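# Unpeg postcards, stack them on mat, box clothespins

## Task

Remove every postcard from the line and lay them in a flat stack on the mat, and place all the clothespins inside the box.

## Robot and tools

Robot: two arms, left_arm and right_arm, each a yam_st_flex arm with a two-finger parallel gripper and a wrist camera. In the scene frame the origin sits at table-top height midway between the nominal bases; +x points out over the table, +z up, and left_arm is on the +y side (this has nothing to do with image left or right). Calibrated bases: left_arm at (+0.028, +0.336, 0) m, quat_wxyz (+1.000, 0, 0, +0.021); right_arm at (-0.015, -0.246, 0) m, quat_wxyz (+1.000, 0, 0, -0.017). A two-camera stand is fixed behind the arms. Loose objects may occasionally get a small push from outside.

Frames: each arm reports its hand pose (end_effector_position in metres, end_effector_quat_wxyz), velocities and Hand target in its own base frame. Fixed cameras and the table use the scene frame. Every offset you command is taken along the axes of that arm's current Hand target. The gripper's fingers point along its +z and open and close along its y. end_effector_position is the point between the pads, about 1 cm behind the tips. Printed positions may be off by a few centimetres, worse at long reach.

execute_actions(actions, cameras): actions is a list of actions; each action is a table of at most 15 rows, one row per 1/30 s step, and a short table repeats its final row to fill 15 steps. Each row is 14 numbers in [-1, 1]: left_arm dx, dy, dz, rx, ry, rz, opening, then the same seven for right_arm, always all 14 even if one arm is idle. dx..rz are an offset (not a pose) from the Hand target as it was when the action began; every row counts from that same start, not from the row before. Scale: 1.0 equals 0.6 m or 180 degrees; rx, ry, rz form one rotation vector. Since each new action starts from the current Hand target, sending the same offset again moves further. Six zeros re-request the current Hand target. Opening is absolute: +1 fully open (0.093 m), -1 closed. Images come back only for an empty actions list or when cameras names them.

move(target, speed, blend, opening_speed, grip_force, blocking, cameras): target is one 14-number row laid out as above, or a list of up to 15 such rows; all rows are offsets from the same starting Hand targets, in each hand's own axes, same scale. Paths are straight, end together, last 0.5 s to 10 s, and do not avoid obstacles or the other arm. speed: m/s per arm path, 0.002 to 2.9, default 0.25 (rotation up to twice that in rad/s); one value or one per target. blend: corner rounding in m for a list, 0 means stop at each point. opening_speed: rate of the opening change per second on the -1..+1 scale, at least 0.2. grip_force: newtons per finger pad, 10 to 50 (full), one value or one per arm; it persists, and below 50 the fingers close slowly (about 4 s at 40, 16 s at 10). blocking=false returns after about 0.5 s while the move continues. The result adds a move: line: done, off_target, moving, held or fault, plus limits such as paced (pose clipped) or held (steps withheld). done means within 10 mm and 2 degrees; neither done nor off_target says whether anything is touched. Avoid paths passing near an arm's own base.

wait(seconds 0 to 10, cameras): lets time pass holding commands. stop(cameras): brakes a running move. zoom_image(camera, region [x0, y0, x1, y1], up to 504 by 504 px): enlarges part of the newest image of cam_head_left, cam_head_right, cam_high, cam_left_wrist or cam_right_wrist. Cameras are those plus cam_low, each 672x504. read_manual(section="licences") only gives licence text. finished_scene(scene): ends the current scene (1 or 2) irreversibly; the goal must hold without the robot.

Reading results: Hand target is the last commanded pose after clipping; the gripper often rests short of it, and waiting does not fix that, so send the remainder as an offset. Orientation commands are clipped to 40 degrees from the measured one each step. Friction and weight can leave the hand low, short or tilted, so check pose after each move. grip_measured is the finger motor position on the +1..-1 scale; pads meet near -0.94 and each millimetre of object width adds about 0.0208; a gripper may read up to 0.02 high. To grip a rigid part firmly, send at least 0.24 below its width reading; keep sending that value to hold, send well above it to release. Joint positions end with the opening in metres. Joint velocities may read within noise. Joint torques include arm weight; entries 1 to 3 wrap at ±28 N m.

Avoid: dropping or releasing moving objects, anything leaving the table, fast impacts, hard pushes on fixed or heavy things, any contact between the two arms or one gripper closing on the other's fingers, strain on wrist camera cables, and fault stops. An arm blocked by something keeps pressing until commanded back. Long holding or stretching heats motors: MOTOR HOT appears at 75 °C, at 90 °C the arm folds and idles for the rest of the scene, at 100 °C it collapses.

Each tool is called after "Request:" by a JSON object that holds its "fn" and its "kwargs", one argument or row to a line.

## Session

Request:
{"fn": "execute_actions", "kwargs": {
  "actions": []
}}

Scene clock: 0.00 s.
left_arm: end_effector_position=(+0.2347, -0.0901, +0.2963) grip_measured=+1.000 end_effector_quat_wxyz=(+0.468, -0.131, +0.841, -0.238) | right_arm: end_effector_position=(+0.3026, +0.0568, +0.1862) grip_measured=+1.000 end_effector_quat_wxyz=(+0.252, +0.181, +0.942, +0.128)
Joint positions: left_arm=[-0.442 0.687 0.963 -0.744 -0.113 -0.681 0.093] | right_arm=[0.146 1.209 1.086 -0.878 -0.073 0.547 0.093]
Joint velocities: within noise
Joint torques (N m): no reading
Heat: left arm: 45 °C; right arm: 47 °C.
Hand target: left_arm +0.2345, -0.0900, +0.2990; +0.470, -0.131, +0.840, -0.239 | right_arm +0.3036, +0.0570, +0.1908; +0.258, +0.181, +0.940, +0.131
Tool commands: left_gripper/opening=+1.0 right_gripper/opening=+1.0

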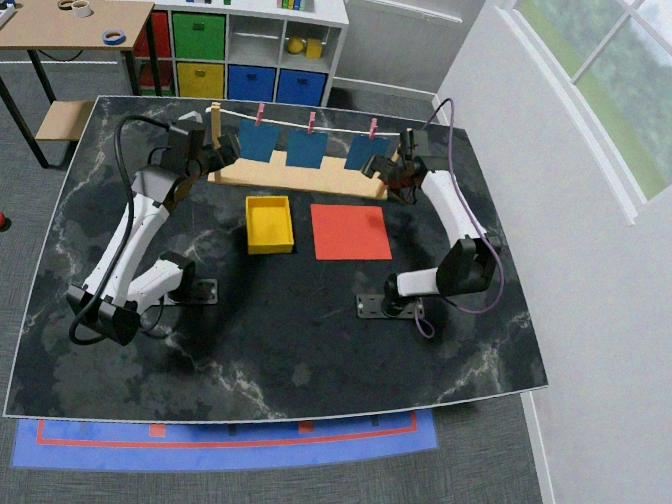

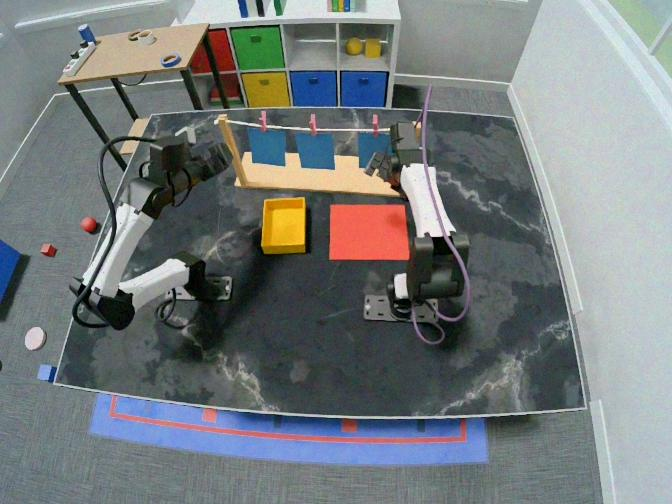

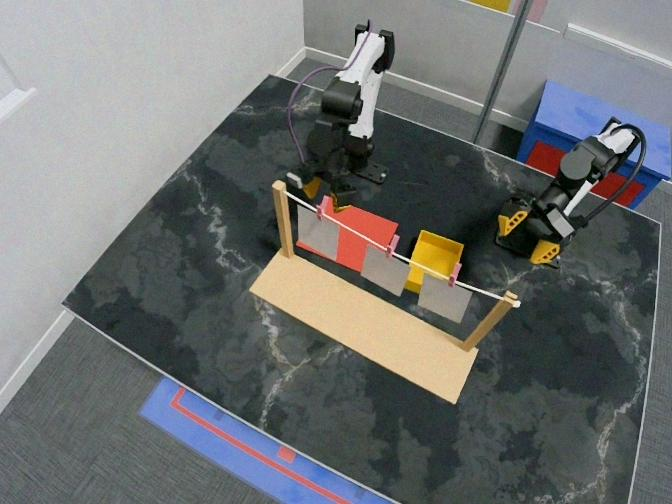

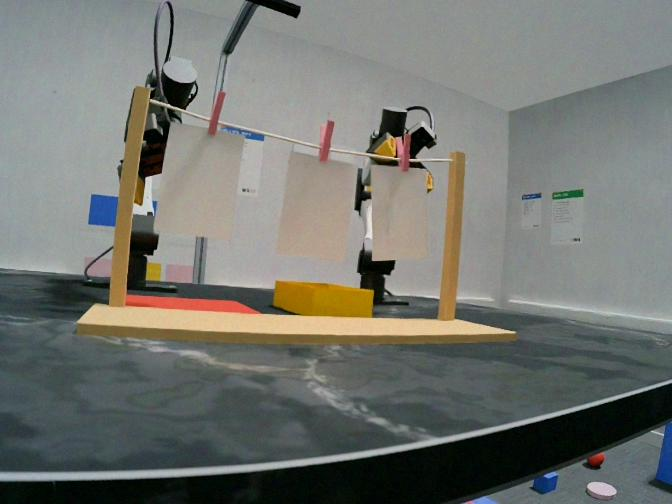

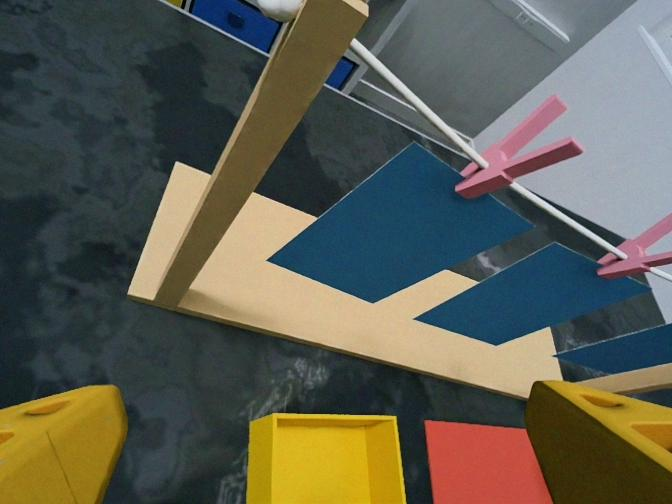

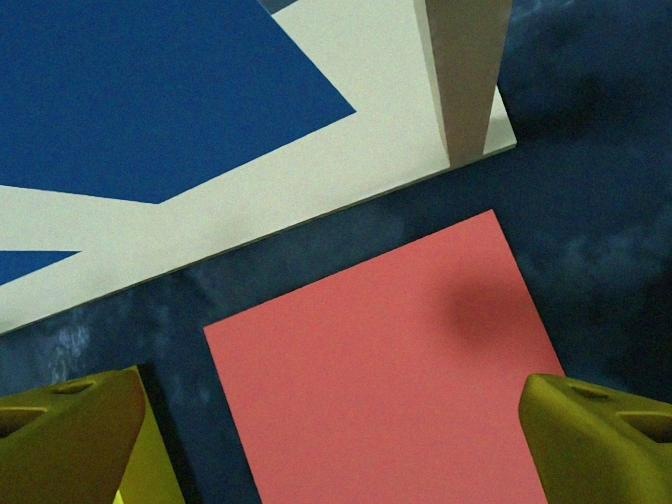

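Request:
{"fn": "zoom_image", "kwargs": {
  "camera": "cam_left_wrist",
  "region": [360, 60, 672, 300]
}}

Request:
{"fn": "zoom_image", "kwargs": {
  "camera": "cam_low",
  "region": [120, 70, 480, 280]
}}

Request:
{"fn": "zoom_image", "kwargs": {
  "camera": "cam_high",
  "region": [240, 170, 540, 350]
}}

Request:
{"fn": "zoom_image", "kwargs": {
  "camera": "cam_head_right",
  "region": [200, 90, 440, 270]
}}

Scaled by 1.615 from the camera's 672x504 image, which has a finer 960x720 frame.

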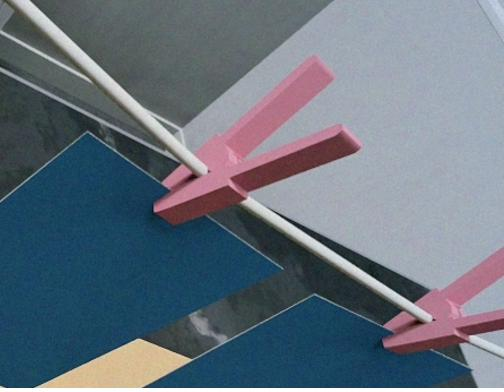

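Scaled by 1.400 from the camera's 672x504 image, which has a finer 960x720 frame.

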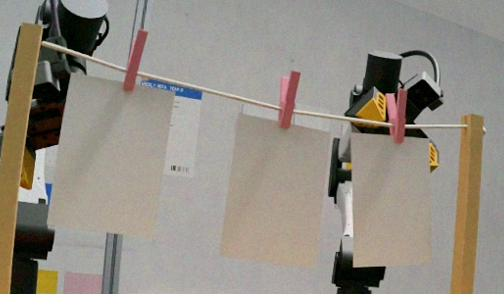

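Scaled by 1.680 from the camera's 672x504 image, which has a finer 960x720 frame.

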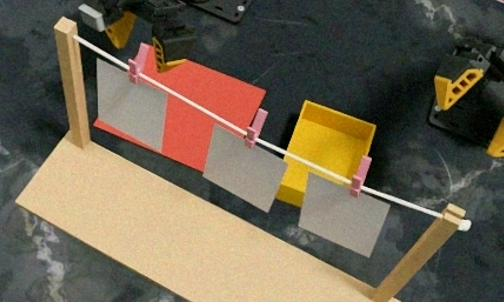

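Scaled by 2.100 from the camera's 672x504 image, which has a finer 960x720 frame.

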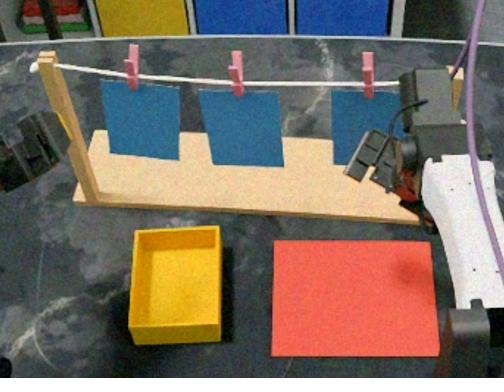

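Request:
{"fn": "move", "kwargs": {
  "target": [0,0,0,0,0,0,1,-0.053,0.171,-0.1805,-0.068,0.2083,-0.6,1],
  "speed": 0.4,
  "cameras": ["cam_right_wrist","cam_head_left","cam_high","cam_left_wrist"]
}}

Scene clock: 15.40 s.
left_arm: end_effector_position=(+0.2347, -0.0901, +0.2963) grip_measured=+1.000 end_effector_quat_wxyz=(+0.468, -0.131, +0.841, -0.238) | right_arm: end_effector_position=(+0.3043, +0.1208, +0.3147) grip_measured=+1.000 end_effector_quat_wxyz=(-0.205, +0.683, -0.697, +0.079)
Joint positions: left_arm=[-0.442 0.687 0.963 -0.744 -0.113 -0.681 0.093] | right_arm=[0.369 1.591 2.019 -1.556 -0.016 -1.177 0.093]
Joint torques (N m): left_arm=[0.44 0.7 6.31 2.06 -0.04 0] | right_arm=[0.75 -7.84 6.82 1.35 0.06 0.06]
Heat: left arm: 45 °C; right arm: 50 °C.
Hand target: left_arm +0.2345, -0.0900, +0.2990; +0.470, -0.131, +0.840, -0.239 | right_arm +0.2995, +0.1200, +0.3296; +0.000, +0.707, -0.708, +0.000
Off the commanded pose: left_arm 0.003 m, 0 deg | right_arm 0.016 m, 25 deg.
joint sent to its limit (right arm) — joint 4 (wrist pitch), lower limit. The joint targets are off in orientation, not in position.
move: off_target (right_arm)
Images, in order (width x height): cam_head_left 672x504, cam_high 672x504, cam_left_wrist 672x504, cam_right_wrist 672x504.

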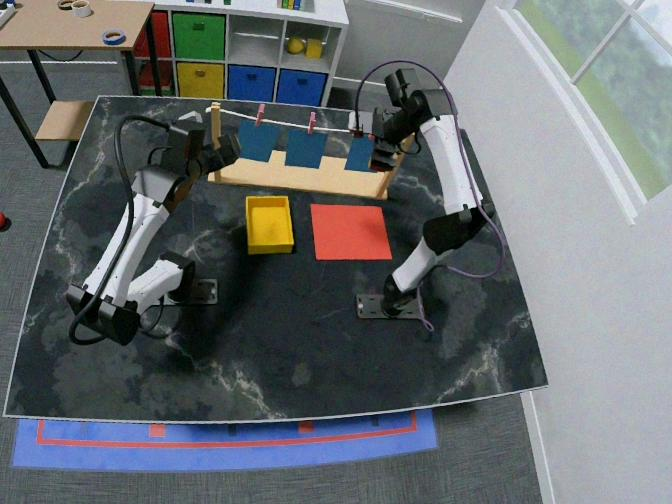

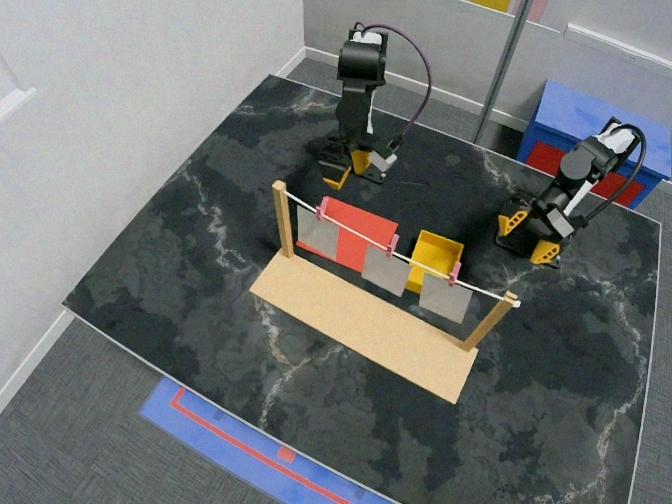

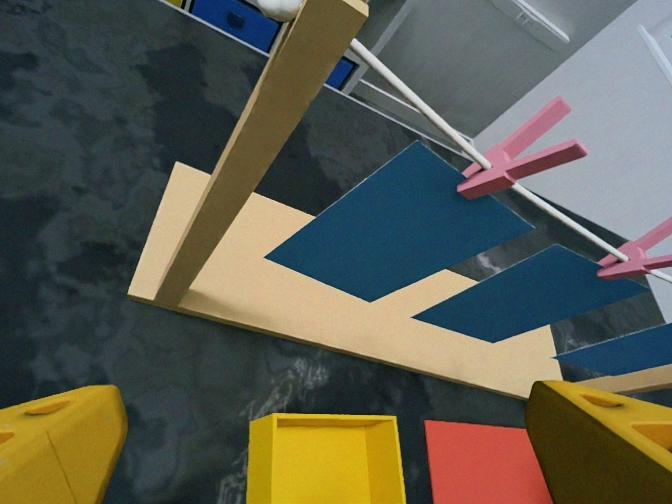

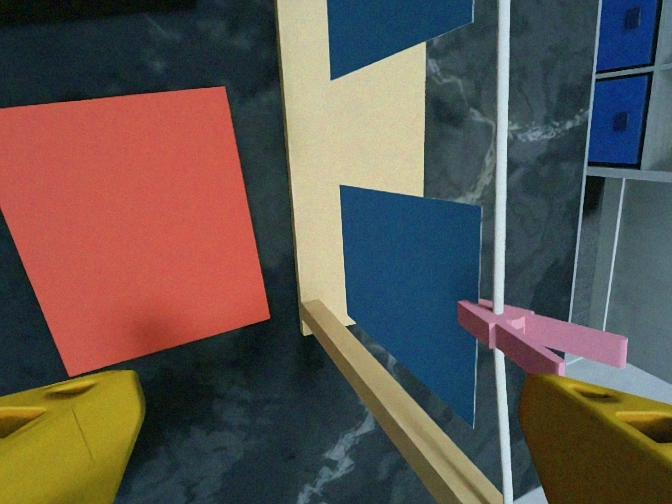

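Request:
{"fn": "move", "kwargs": {
  "target": [0,0,0,0,0,0,1,0.033,-0.084,0.424,0.5,0,0,-0.3],
  "speed": 0.35,
  "cameras": ["cam_right_wrist","cam_low","cam_high"]
}}

Scene clock: 32.47 s.
left_arm: end_effector_position=(+0.2347, -0.0901, +0.2963) grip_measured=+1.000 end_effector_quat_wxyz=(+0.468, -0.131, +0.841, -0.238) | right_arm: end_effector_position=(+0.3435, +0.0969, +0.0529) grip_measured=-0.299 end_effector_quat_wxyz=(-0.423, +0.558, -0.547, +0.459)
Joint positions: left_arm=[-0.442 0.687 0.963 -0.744 -0.113 -0.681 0.093] | right_arm=[0.517 1.933 0.206 1.467 0.533 -1.489 0.031]
Joint torques (N m): left_arm=[0.4 0.9 6.5 2.01 -0.07 0] | right_arm=[-0.01 -5.05 2.52 3.77 0.12 0.14]
Heat: left arm: 46 °C; right arm: 50 °C.
Hand target: left_arm +0.2345, -0.0900, +0.2990; +0.470, -0.131, +0.840, -0.239 | right_arm +0.3497, +0.1000, +0.0752; -0.499, +0.500, -0.500, +0.500
Off the commanded pose: left_arm 0.003 m, 0 deg | right_arm 0.023 m, 13 deg.
joint sent to its limit (right arm) — joint 4 (wrist pitch), upper limit. The joint targets are off in orientation, not in position.
move: off_target (right_arm)
Images, in order (width x height): cam_high 672x504, cam_low 672x504, cam_right_wrist 672x504.

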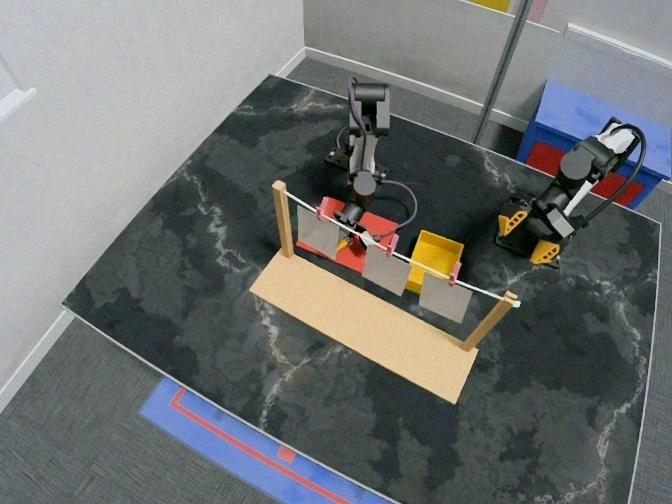

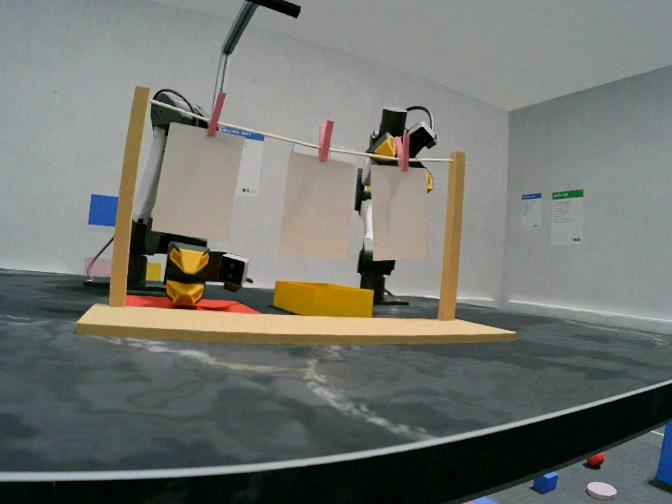

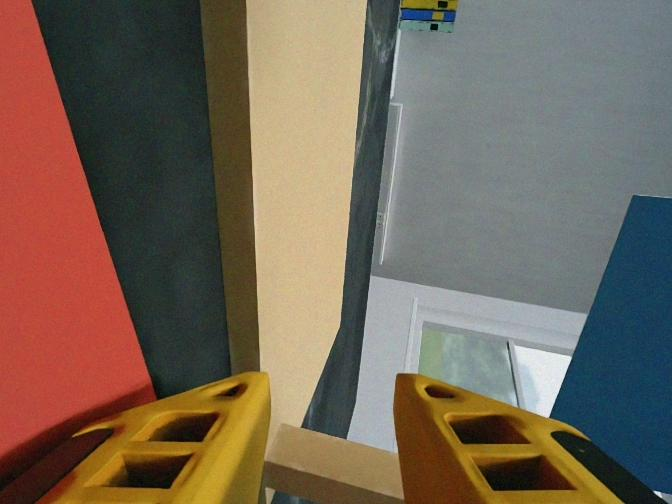

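Request:
{"fn": "move", "kwargs": {
  "target": [0,0,0,0,0,0,1,-0.005,-0.441,-0.083,-0.361,0,0,1],
  "speed": 0.4
}}

Request:
{"fn": "move", "kwargs": {
  "target": [0.362,-0.262,0.237,0.4417,0.0076,0.2629,1,0,0,0,0,0,0,1],
  "speed": 0.4,
  "cameras": ["all"]
}}

Scene clock: 50.20 s.
left_arm: end_effector_position=(+0.2347, -0.0901, +0.2963) grip_measured=+1.000 end_effector_quat_wxyz=(+0.468, -0.131, +0.841, -0.238) | right_arm: end_effector_position=(+0.3000, +0.1029, +0.3379) grip_measured=+1.000 end_effector_quat_wxyz=(-0.199, +0.685, -0.677, +0.181)
Joint positions: left_arm=[-0.442 0.687 0.963 -0.744 -0.113 -0.681 0.093] | right_arm=[0.432 1.537 2.032 -1.553 0.192 -1.202 0.093]
Joint torques (N m): left_arm=[0.25 0.7 6.42 2.07 -0.06 0.01] | right_arm=[-0.75 -4.49 5.94 1.54 -0.03 0.21]
Heat: left arm: 47 °C; right arm: 52 °C.
Hand target: left_arm +0.2345, -0.0900, +0.2990; +0.470, -0.131, +0.840, -0.239 | right_arm +0.3001, +0.1032, +0.3398; -0.153, +0.690, -0.691, +0.153
Off the commanded pose: left_arm 0.003 m, 0 deg | right_arm 0.002 m, 6 deg.
joint sent to its limit (right arm) — joint 4 (wrist pitch), lower limit. The joint targets are off in orientation, not in position.
move: off_target (right_arm)

Scene clock: 53.23 s.
left_arm: end_effector_position=(+0.2399, -0.3550, +0.1564) grip_measured=+1.000 end_effector_quat_wxyz=(+0.478, +0.508, +0.501, -0.513) | right_arm: end_effector_position=(+0.2999, +0.1030, +0.3378) grip_measured=+1.000 end_effector_quat_wxyz=(-0.199, +0.685, -0.677, +0.180)
Joint positions: left_arm=[-0.648 1.841 0.643 1.167 0.965 -0.003 0.093] | right_arm=[0.432 1.537 2.032 -1.554 0.192 -1.202 0.093]
Joint torques (N m): left_arm=[-0.13 -5.9 5.98 2.08 0.18 0.07] | right_arm=[-0.76 -4.48 5.96 1.47 -0.08 0.2]
Heat: left arm: 47 °C; right arm: 51 °C.
Hand target: left_arm +0.2407, -0.3599, +0.1603; +0.485, +0.514, +0.486, -0.514 | right_arm +0.3001, +0.1032, +0.3398; -0.153, +0.690, -0.691, +0.153
Off the commanded pose: left_arm 0.006 m, 2 deg | right_arm 0.002 m, 6 deg.
joint sent to its limit (right arm) — joint 4 (wrist pitch), lower limit. The joint targets are off in orientation, not in position.
move: off_target (right_arm)

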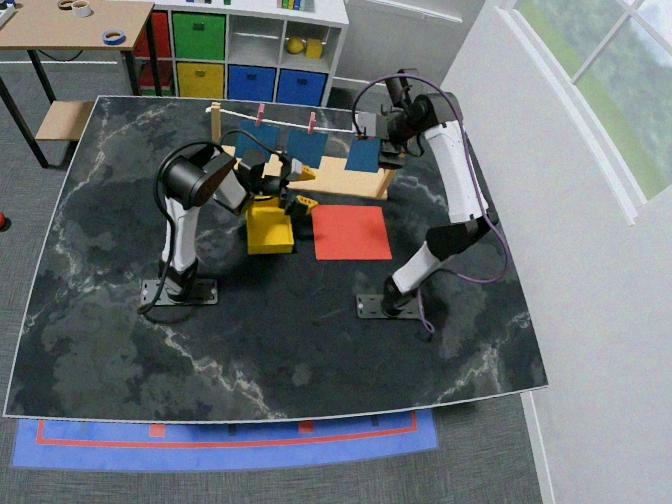

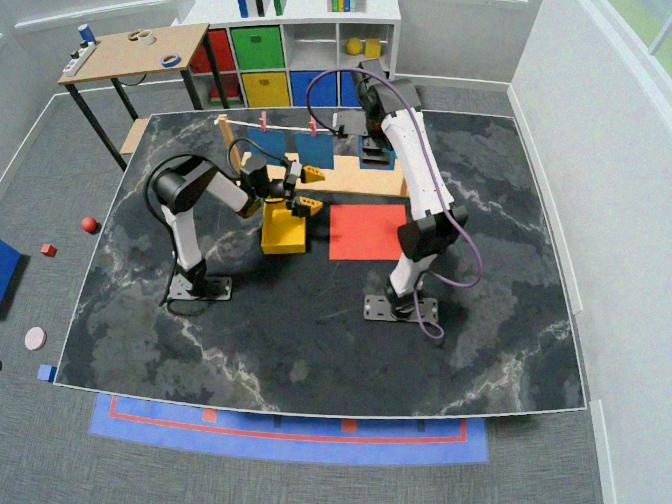

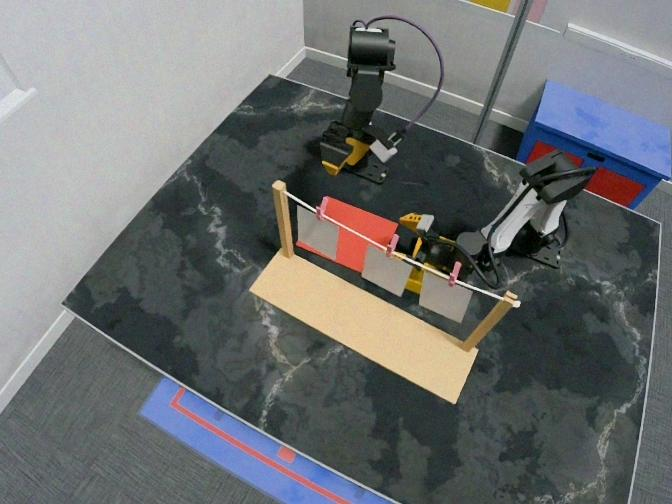

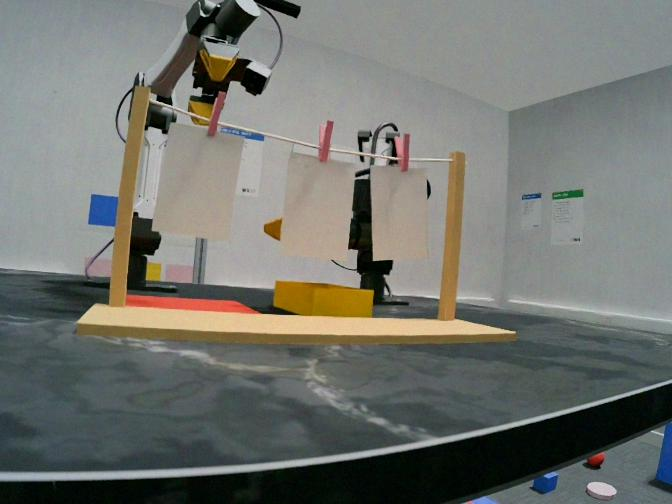

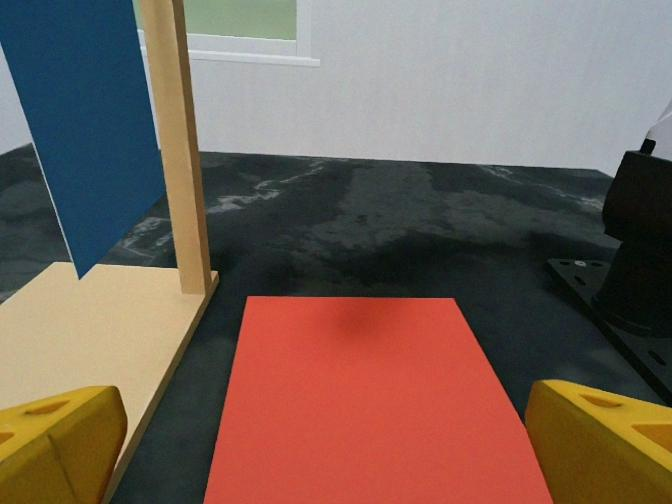

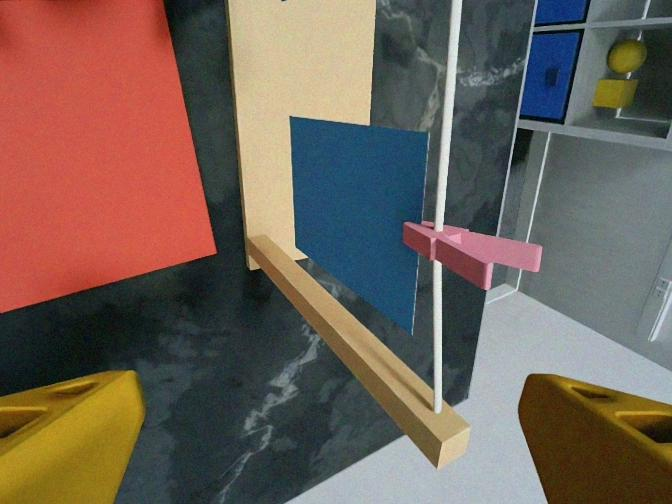

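Request:
{"fn": "move", "kwargs": {
  "target": [0.017,0.173,0.098,0,0,0,1,0,0,0,0,0,0,1],
  "speed": 0.12,
  "cameras": ["cam_left_wrist","cam_low","cam_head_left","cam_high"]
}}

Scene clock: 55.77 s.
left_arm: end_effector_position=(+0.3352, -0.4235, +0.1551) grip_measured=+1.000 end_effector_quat_wxyz=(+0.489, +0.513, +0.483, -0.514) | right_arm: end_effector_position=(+0.2999, +0.1030, +0.3378) grip_measured=+1.000 end_effector_quat_wxyz=(-0.199, +0.685, -0.677, +0.180)
Joint positions: left_arm=[-0.638 2.19 1.182 1.019 0.987 -0.004 0.093] | right_arm=[0.432 1.537 2.032 -1.554 0.192 -1.202 0.093]
Joint torques (N m): left_arm=[1.11 -9.07 6.82 1.71 0.16 -0.01] | right_arm=[-0.79 -4.49 5.94 1.47 -0.08 0.21]
Heat: left arm: 47 °C; right arm: 50 °C.
Hand target: left_arm +0.3410, -0.4246, +0.1499; +0.485, +0.514, +0.486, -0.514 | right_arm +0.3001, +0.1032, +0.3398; -0.153, +0.690, -0.691, +0.153
Off the commanded pose: left_arm 0.008 m, 1 deg | right_arm 0.002 m, 6 deg.
joint sent to its limit (right arm) — joint 4 (wrist pitch), lower limit. The joint targets are off in orientation, not in position.
move: off_target (right_arm)
Images, in order (width x height): cam_head_left 672x504, cam_high 672x504, cam_low 672x504, cam_left_wrist 672x504.

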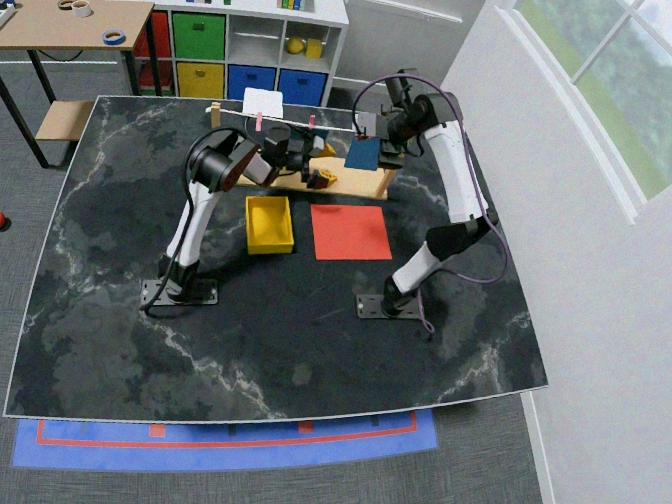

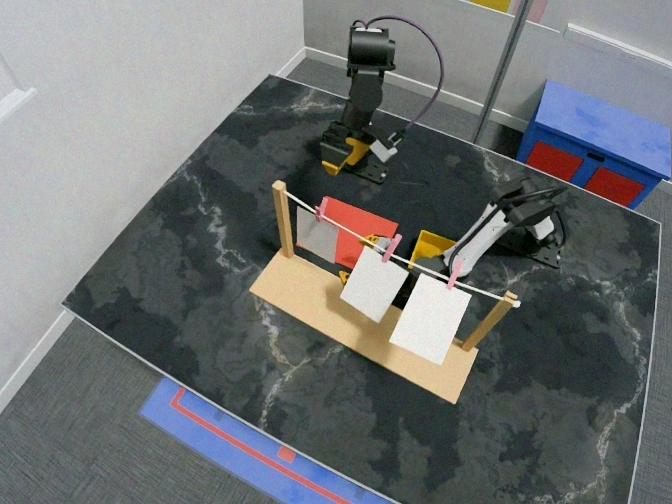

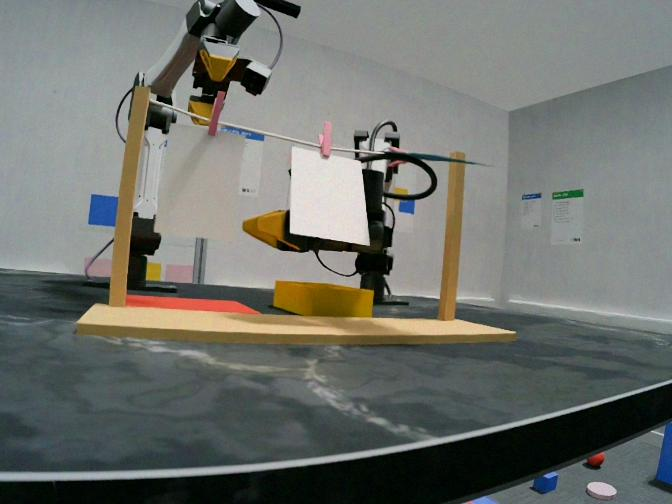

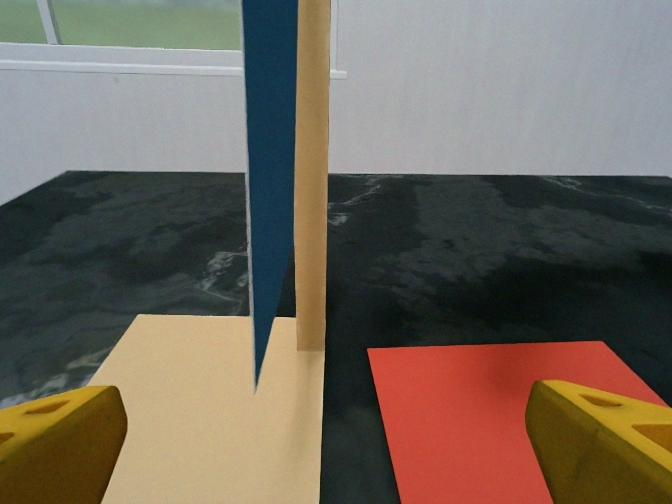

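Request:
{"fn": "move", "kwargs": {
  "target": [0.006,0.046,0.1,0,0,0,1,0,0,0,0,0,0,1],
  "speed": 0.12,
  "cameras": ["cam_left_wrist","cam_low"]
}}

Scene clock: 57.87 s.
left_arm: end_effector_position=(+0.3597, -0.4812, +0.1534) grip_measured=+1.000 end_effector_quat_wxyz=(+0.485, +0.517, +0.479, -0.518) | right_arm: end_effector_position=(+0.2999, +0.1030, +0.3378) grip_measured=+1.000 end_effector_quat_wxyz=(-0.199, +0.685, -0.677, +0.180)
Joint positions: left_arm=[-0.701 2.36 1.494 0.877 0.94 -0.004 0.093] | right_arm=[0.432 1.537 2.032 -1.554 0.192 -1.202 0.093]
Joint torques (N m): left_arm=[0.08 -10.88 7.43 1.76 -0.12 0.06] | right_arm=[-0.76 -4.52 5.93 1.47 -0.08 0.21]
Heat: left arm: 47 °C; right arm: 49 °C.
Hand target: left_arm +0.3649, -0.4862, +0.1464; +0.485, +0.514, +0.486, -0.515 | right_arm +0.3001, +0.1032, +0.3398; -0.153, +0.690, -0.691, +0.153
Off the commanded pose: left_arm 0.010 m, 1 deg | right_arm 0.002 m, 6 deg.
joint sent to its limit (right arm) — joint 4 (wrist pitch), lower limit. The joint targets are off in orientation, not in position.
move: off_target (right_arm)
Images, in order (width x height): cam_low 672x504, cam_left_wrist 672x504.

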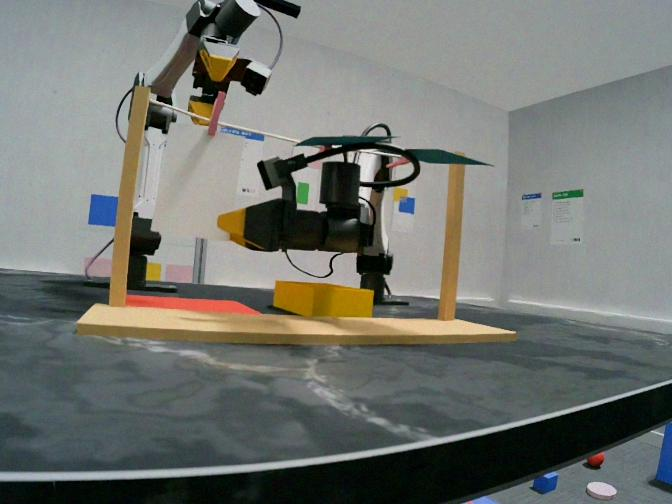

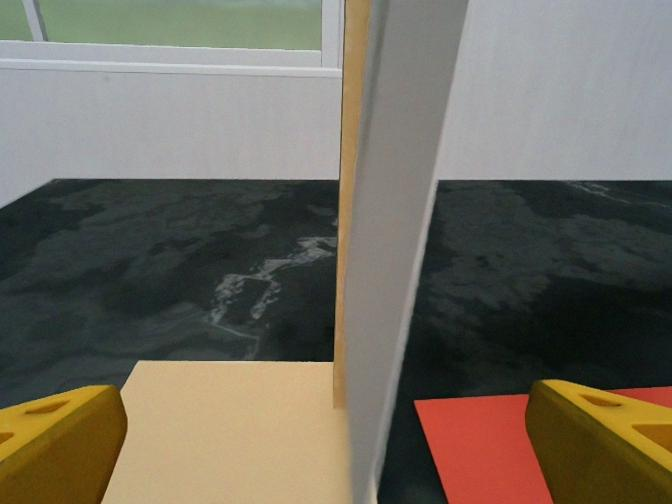

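Request:
{"fn": "move", "kwargs": {
  "target": [0,0,0,0,0,0,-1,0,0,0,0,0,0,1],
  "opening_speed": 1.0,
  "grip_force": [25,30]
}}

Request:
{"fn": "move", "kwargs": {
  "target": [
    [0,0,0,0,0,0,-1,-0.002,-0.11,0.037,0,0,0,1],
    [0,0,0,0,0,0,-1,-0.002,-0.121,0.1355,0,0,0,1]
  ],
  "speed": 0.15,
  "blend": [0.01,0],
  "cameras": ["cam_left_wrist","cam_low","cam_right_wrist","cam_high","cam_head_right"]
}}

Scene clock: 67.07 s.
left_arm: end_effector_position=(+0.3597, -0.4812, +0.1533) grip_measured=-0.963 end_effector_quat_wxyz=(+0.485, +0.517, +0.480, -0.518) | right_arm: end_effector_position=(+0.2999, +0.1030, +0.3378) grip_measured=+1.000 end_effector_quat_wxyz=(-0.199, +0.685, -0.677, +0.180)
Joint positions: left_arm=[-0.701 2.36 1.494 0.877 0.94 -0.004 0] | right_arm=[0.432 1.537 2.032 -1.554 0.192 -1.202 0.093]
Joint torques (N m): left_arm=[0.18 -10.66 7.54 1.73 -0.17 0.01] | right_arm=[-0.77 -4.49 5.91 1.47 -0.07 0.21]
Heat: left arm: 47 °C; right arm: 49 °C.
Hand target: left_arm +0.3649, -0.4862, +0.1464; +0.485, +0.514, +0.486, -0.515 | right_arm +0.3001, +0.1032, +0.3398; -0.153, +0.690, -0.691, +0.153
Off the commanded pose: left_arm 0.010 m, 1 deg | right_arm 0.002 m, 6 deg.
joint sent to its limit (right arm) — joint 4 (wrist pitch), lower limit.
grip_force (N): 25, 30
move: moving (left_arm; no rest 5 s after the path's end), off_target (right_arm)

Scene clock: 68.47 s.
left_arm: end_effector_position=(+0.3597, -0.4812, +0.1533) grip_measured=-0.983 end_effector_quat_wxyz=(+0.485, +0.517, +0.480, -0.518) | right_arm: end_effector_position=(+0.3985, +0.1036, +0.2893) grip_measured=+1.000 end_effector_quat_wxyz=(-0.145, +0.689, -0.692, +0.156)
Joint positions: left_arm=[-0.701 2.36 1.494 0.877 0.94 -0.004 0] | right_arm=[0.313 1.932 2.328 -1.561 0.143 -1.283 0.093]
Joint torques (N m): left_arm=[0.16 -10.74 7.53 1.73 -0.16 0.02] | right_arm=[-0.61 -9.06 6.94 1.33 -0.12 0.1]
Heat: left arm: 47 °C; right arm: 49 °C.
Hand target: left_arm +0.3649, -0.4862, +0.1464; +0.485, +0.514, +0.486, -0.515 | right_arm +0.4002, +0.1041, +0.2968; -0.153, +0.690, -0.691, +0.153
Off the commanded pose: left_arm 0.010 m, 1 deg | right_arm 0.008 m, 1 deg.
joint sent to its limit (right arm) — joint 4 (wrist pitch), lower limit. The joint targets still meet the commanded pose.
grip_force (N): 25, 30
move: done
Images, in order (width x height): cam_head_right 672x504, cam_high 672x504, cam_low 672x504, cam_left_wrist 672x504, cam_right_wrist 672x504.

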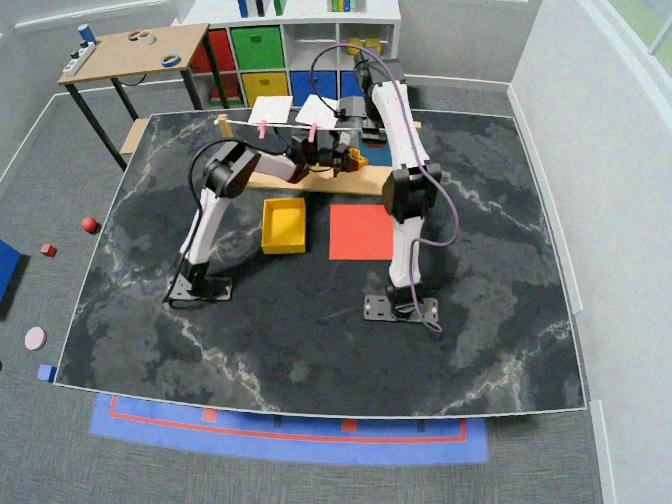

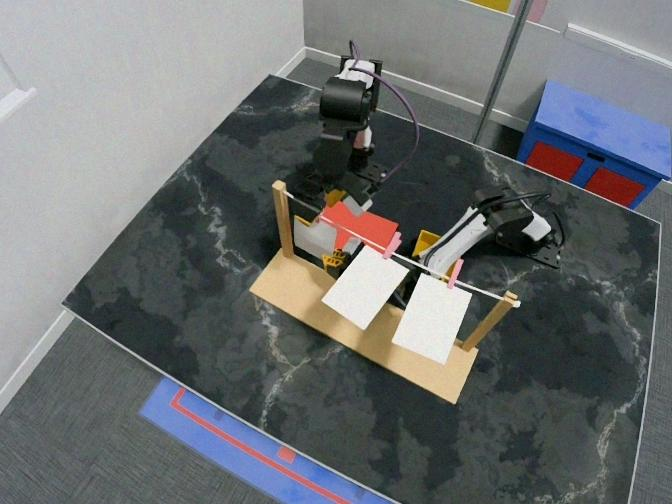

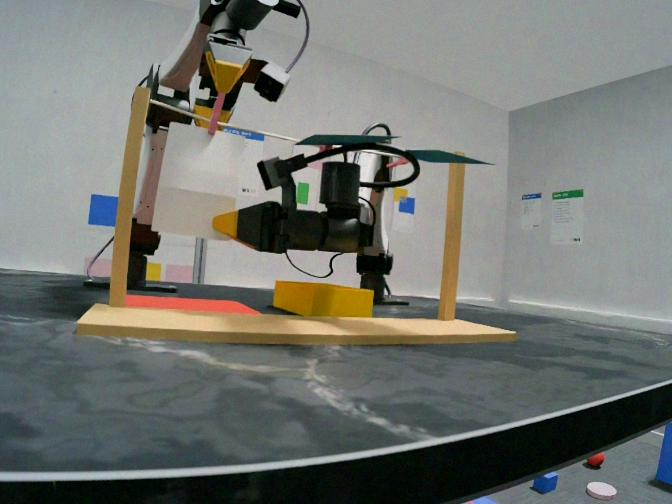

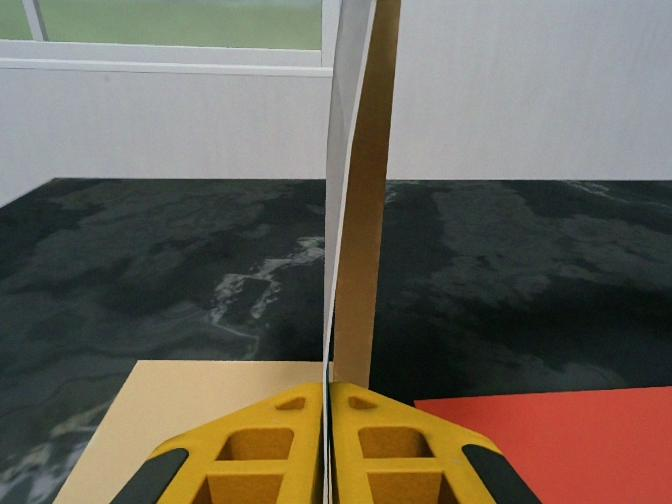

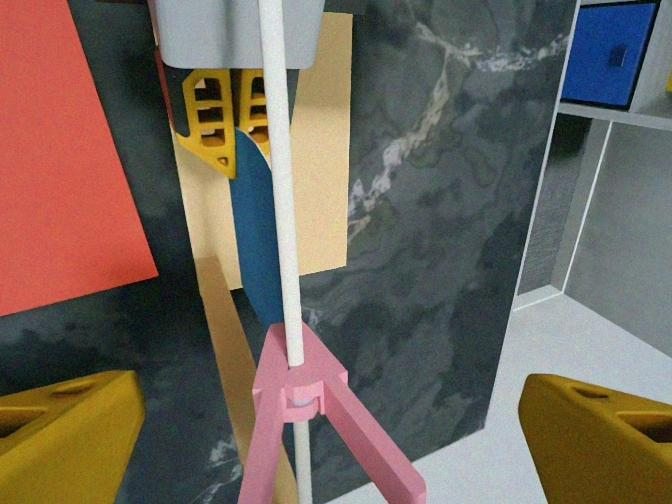

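Request:
{"fn": "move", "kwargs": {
  "target": [0,0,0,0,0,0,-1,0,0,0,0,0,0,-0.9],
  "opening_speed": 0.9,
  "grip_force": [25,45],
  "cameras": ["cam_right_wrist","cam_low","cam_left_wrist"]
}}

Scene clock: 73.27 s.
left_arm: end_effector_position=(+0.3603, -0.4815, +0.1544) grip_measured=-0.983 end_effector_quat_wxyz=(+0.486, +0.516, +0.479, -0.517) | right_arm: end_effector_position=(+0.3977, +0.1037, +0.2889) grip_measured=-0.618 end_effector_quat_wxyz=(-0.144, +0.690, -0.692, +0.154)
Joint positions: left_arm=[-0.701 2.36 1.497 0.875 0.939 -0.004 0] | right_arm=[0.313 1.932 2.328 -1.565 0.141 -1.283 0.016]
Joint torques (N m): left_arm=[0.36 -10.8 7.28 1.73 -0.12 0.03] | right_arm=[-0.66 -9.05 6.9 1.36 -0.08 0.12]
Heat: left arm: 48 °C; right arm: 49 °C.
Hand target: left_arm +0.3649, -0.4862, +0.1465; +0.485, +0.514, +0.486, -0.515 | right_arm +0.4002, +0.1041, +0.2968; -0.153, +0.690, -0.691, +0.153
Off the commanded pose: left_arm 0.010 m, 1 deg | right_arm 0.008 m, 1 deg.
joint read past its limit (right arm) — joint 4 (wrist pitch), lower limit.
joint sent to its limit (right arm) — joint 4 (wrist pitch), lower limit. The joint targets still meet the commanded pose.
grip_force (N): 25, 45
move: done
Images, in order (width x height): cam_low 672x504, cam_left_wrist 672x504, cam_right_wrist 672x504.

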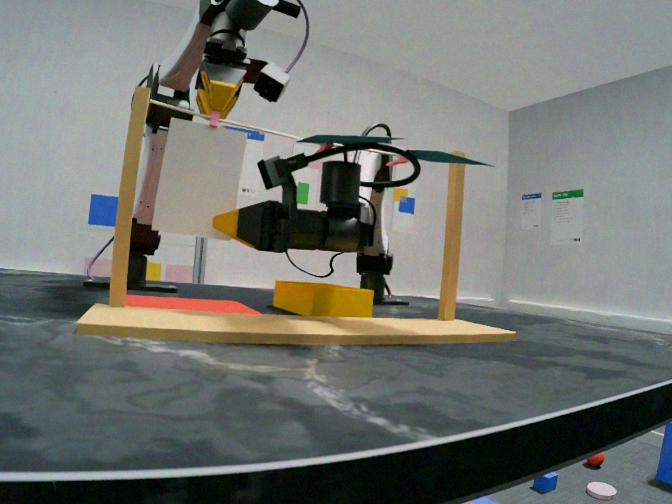

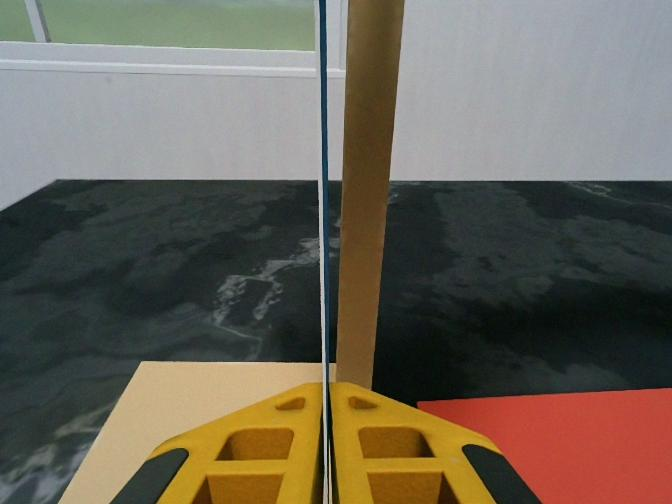

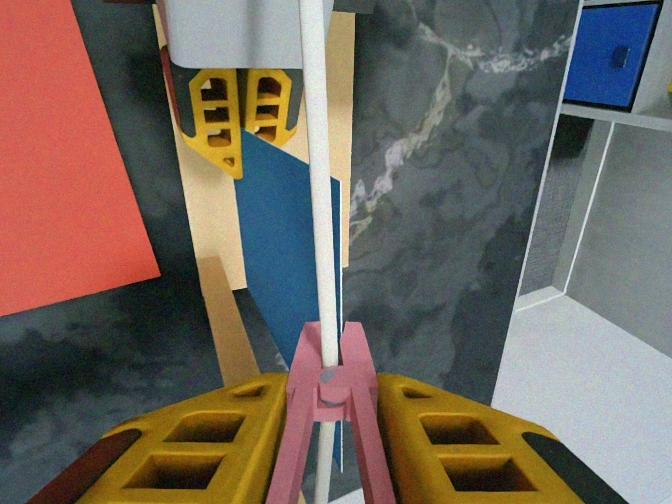

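Request:
{"fn": "move", "kwargs": {
  "target": [0,0,0,0,0,0,-1,0,0,-0.15,0,0,0,-0.9],
  "speed": 0.12,
  "cameras": ["cam_right_wrist","cam_low","cam_left_wrist"]
}}

Scene clock: 74.73 s.
left_arm: end_effector_position=(+0.3603, -0.4815, +0.1543) grip_measured=-0.983 end_effector_quat_wxyz=(+0.486, +0.516, +0.479, -0.517) | right_arm: end_effector_position=(+0.3659, +0.1047, +0.3648) grip_measured=-0.627 end_effector_quat_wxyz=(-0.238, +0.675, -0.669, +0.197)
Joint positions: left_arm=[-0.701 2.36 1.497 0.875 0.939 -0.004 0] | right_arm=[0.342 1.778 2.388 -1.565 0.142 -1.283 0.015]
Joint torques (N m): left_arm=[0.36 -10.7 7.45 1.72 -0.11 -0.02] | right_arm=[0.51 -8.72 6.23 1.8 0.11 0.17]
Heat: left arm: 48 °C; right arm: 49 °C.
Hand target: left_arm +0.3649, -0.4862, +0.1465; +0.485, +0.514, +0.486, -0.515 | right_arm +0.3623, +0.1042, +0.3783; -0.153, +0.690, -0.691, +0.153
Off the commanded pose: left_arm 0.010 m, 1 deg | right_arm 0.014 m, 11 deg.
joint read past its limit (right arm) — joint 4 (wrist pitch), lower limit.
joint sent to its limit (right arm) — joint 4 (wrist pitch), lower limit. The joint targets are off in orientation, not in position.
grip_force (N): 25, 45
move: off_target (right_arm)
Images, in order (width x height): cam_low 672x504, cam_left_wrist 672x504, cam_right_wrist 672x504.

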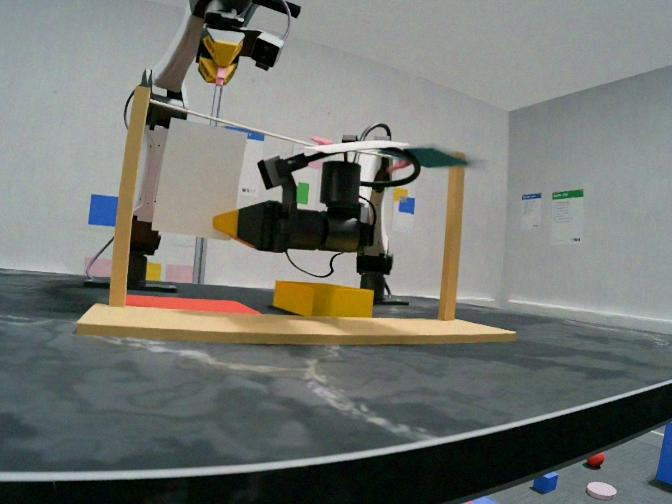

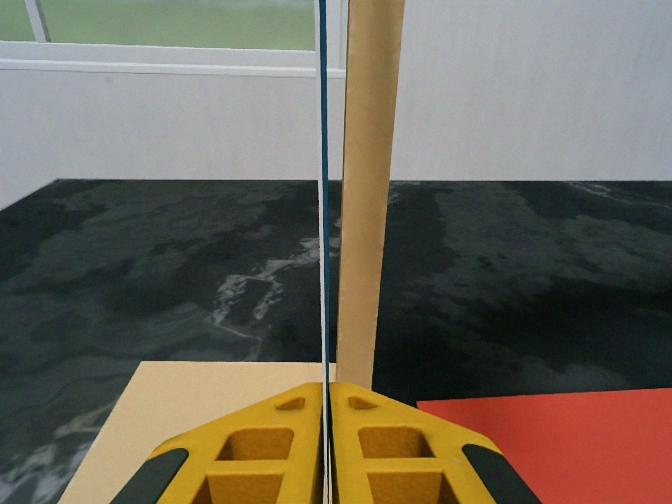

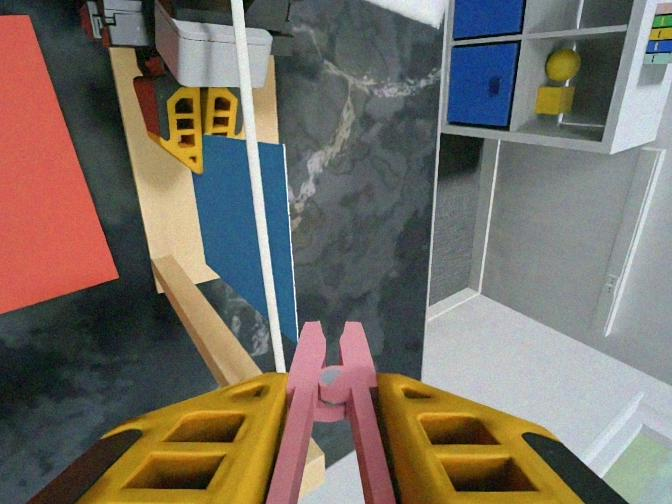

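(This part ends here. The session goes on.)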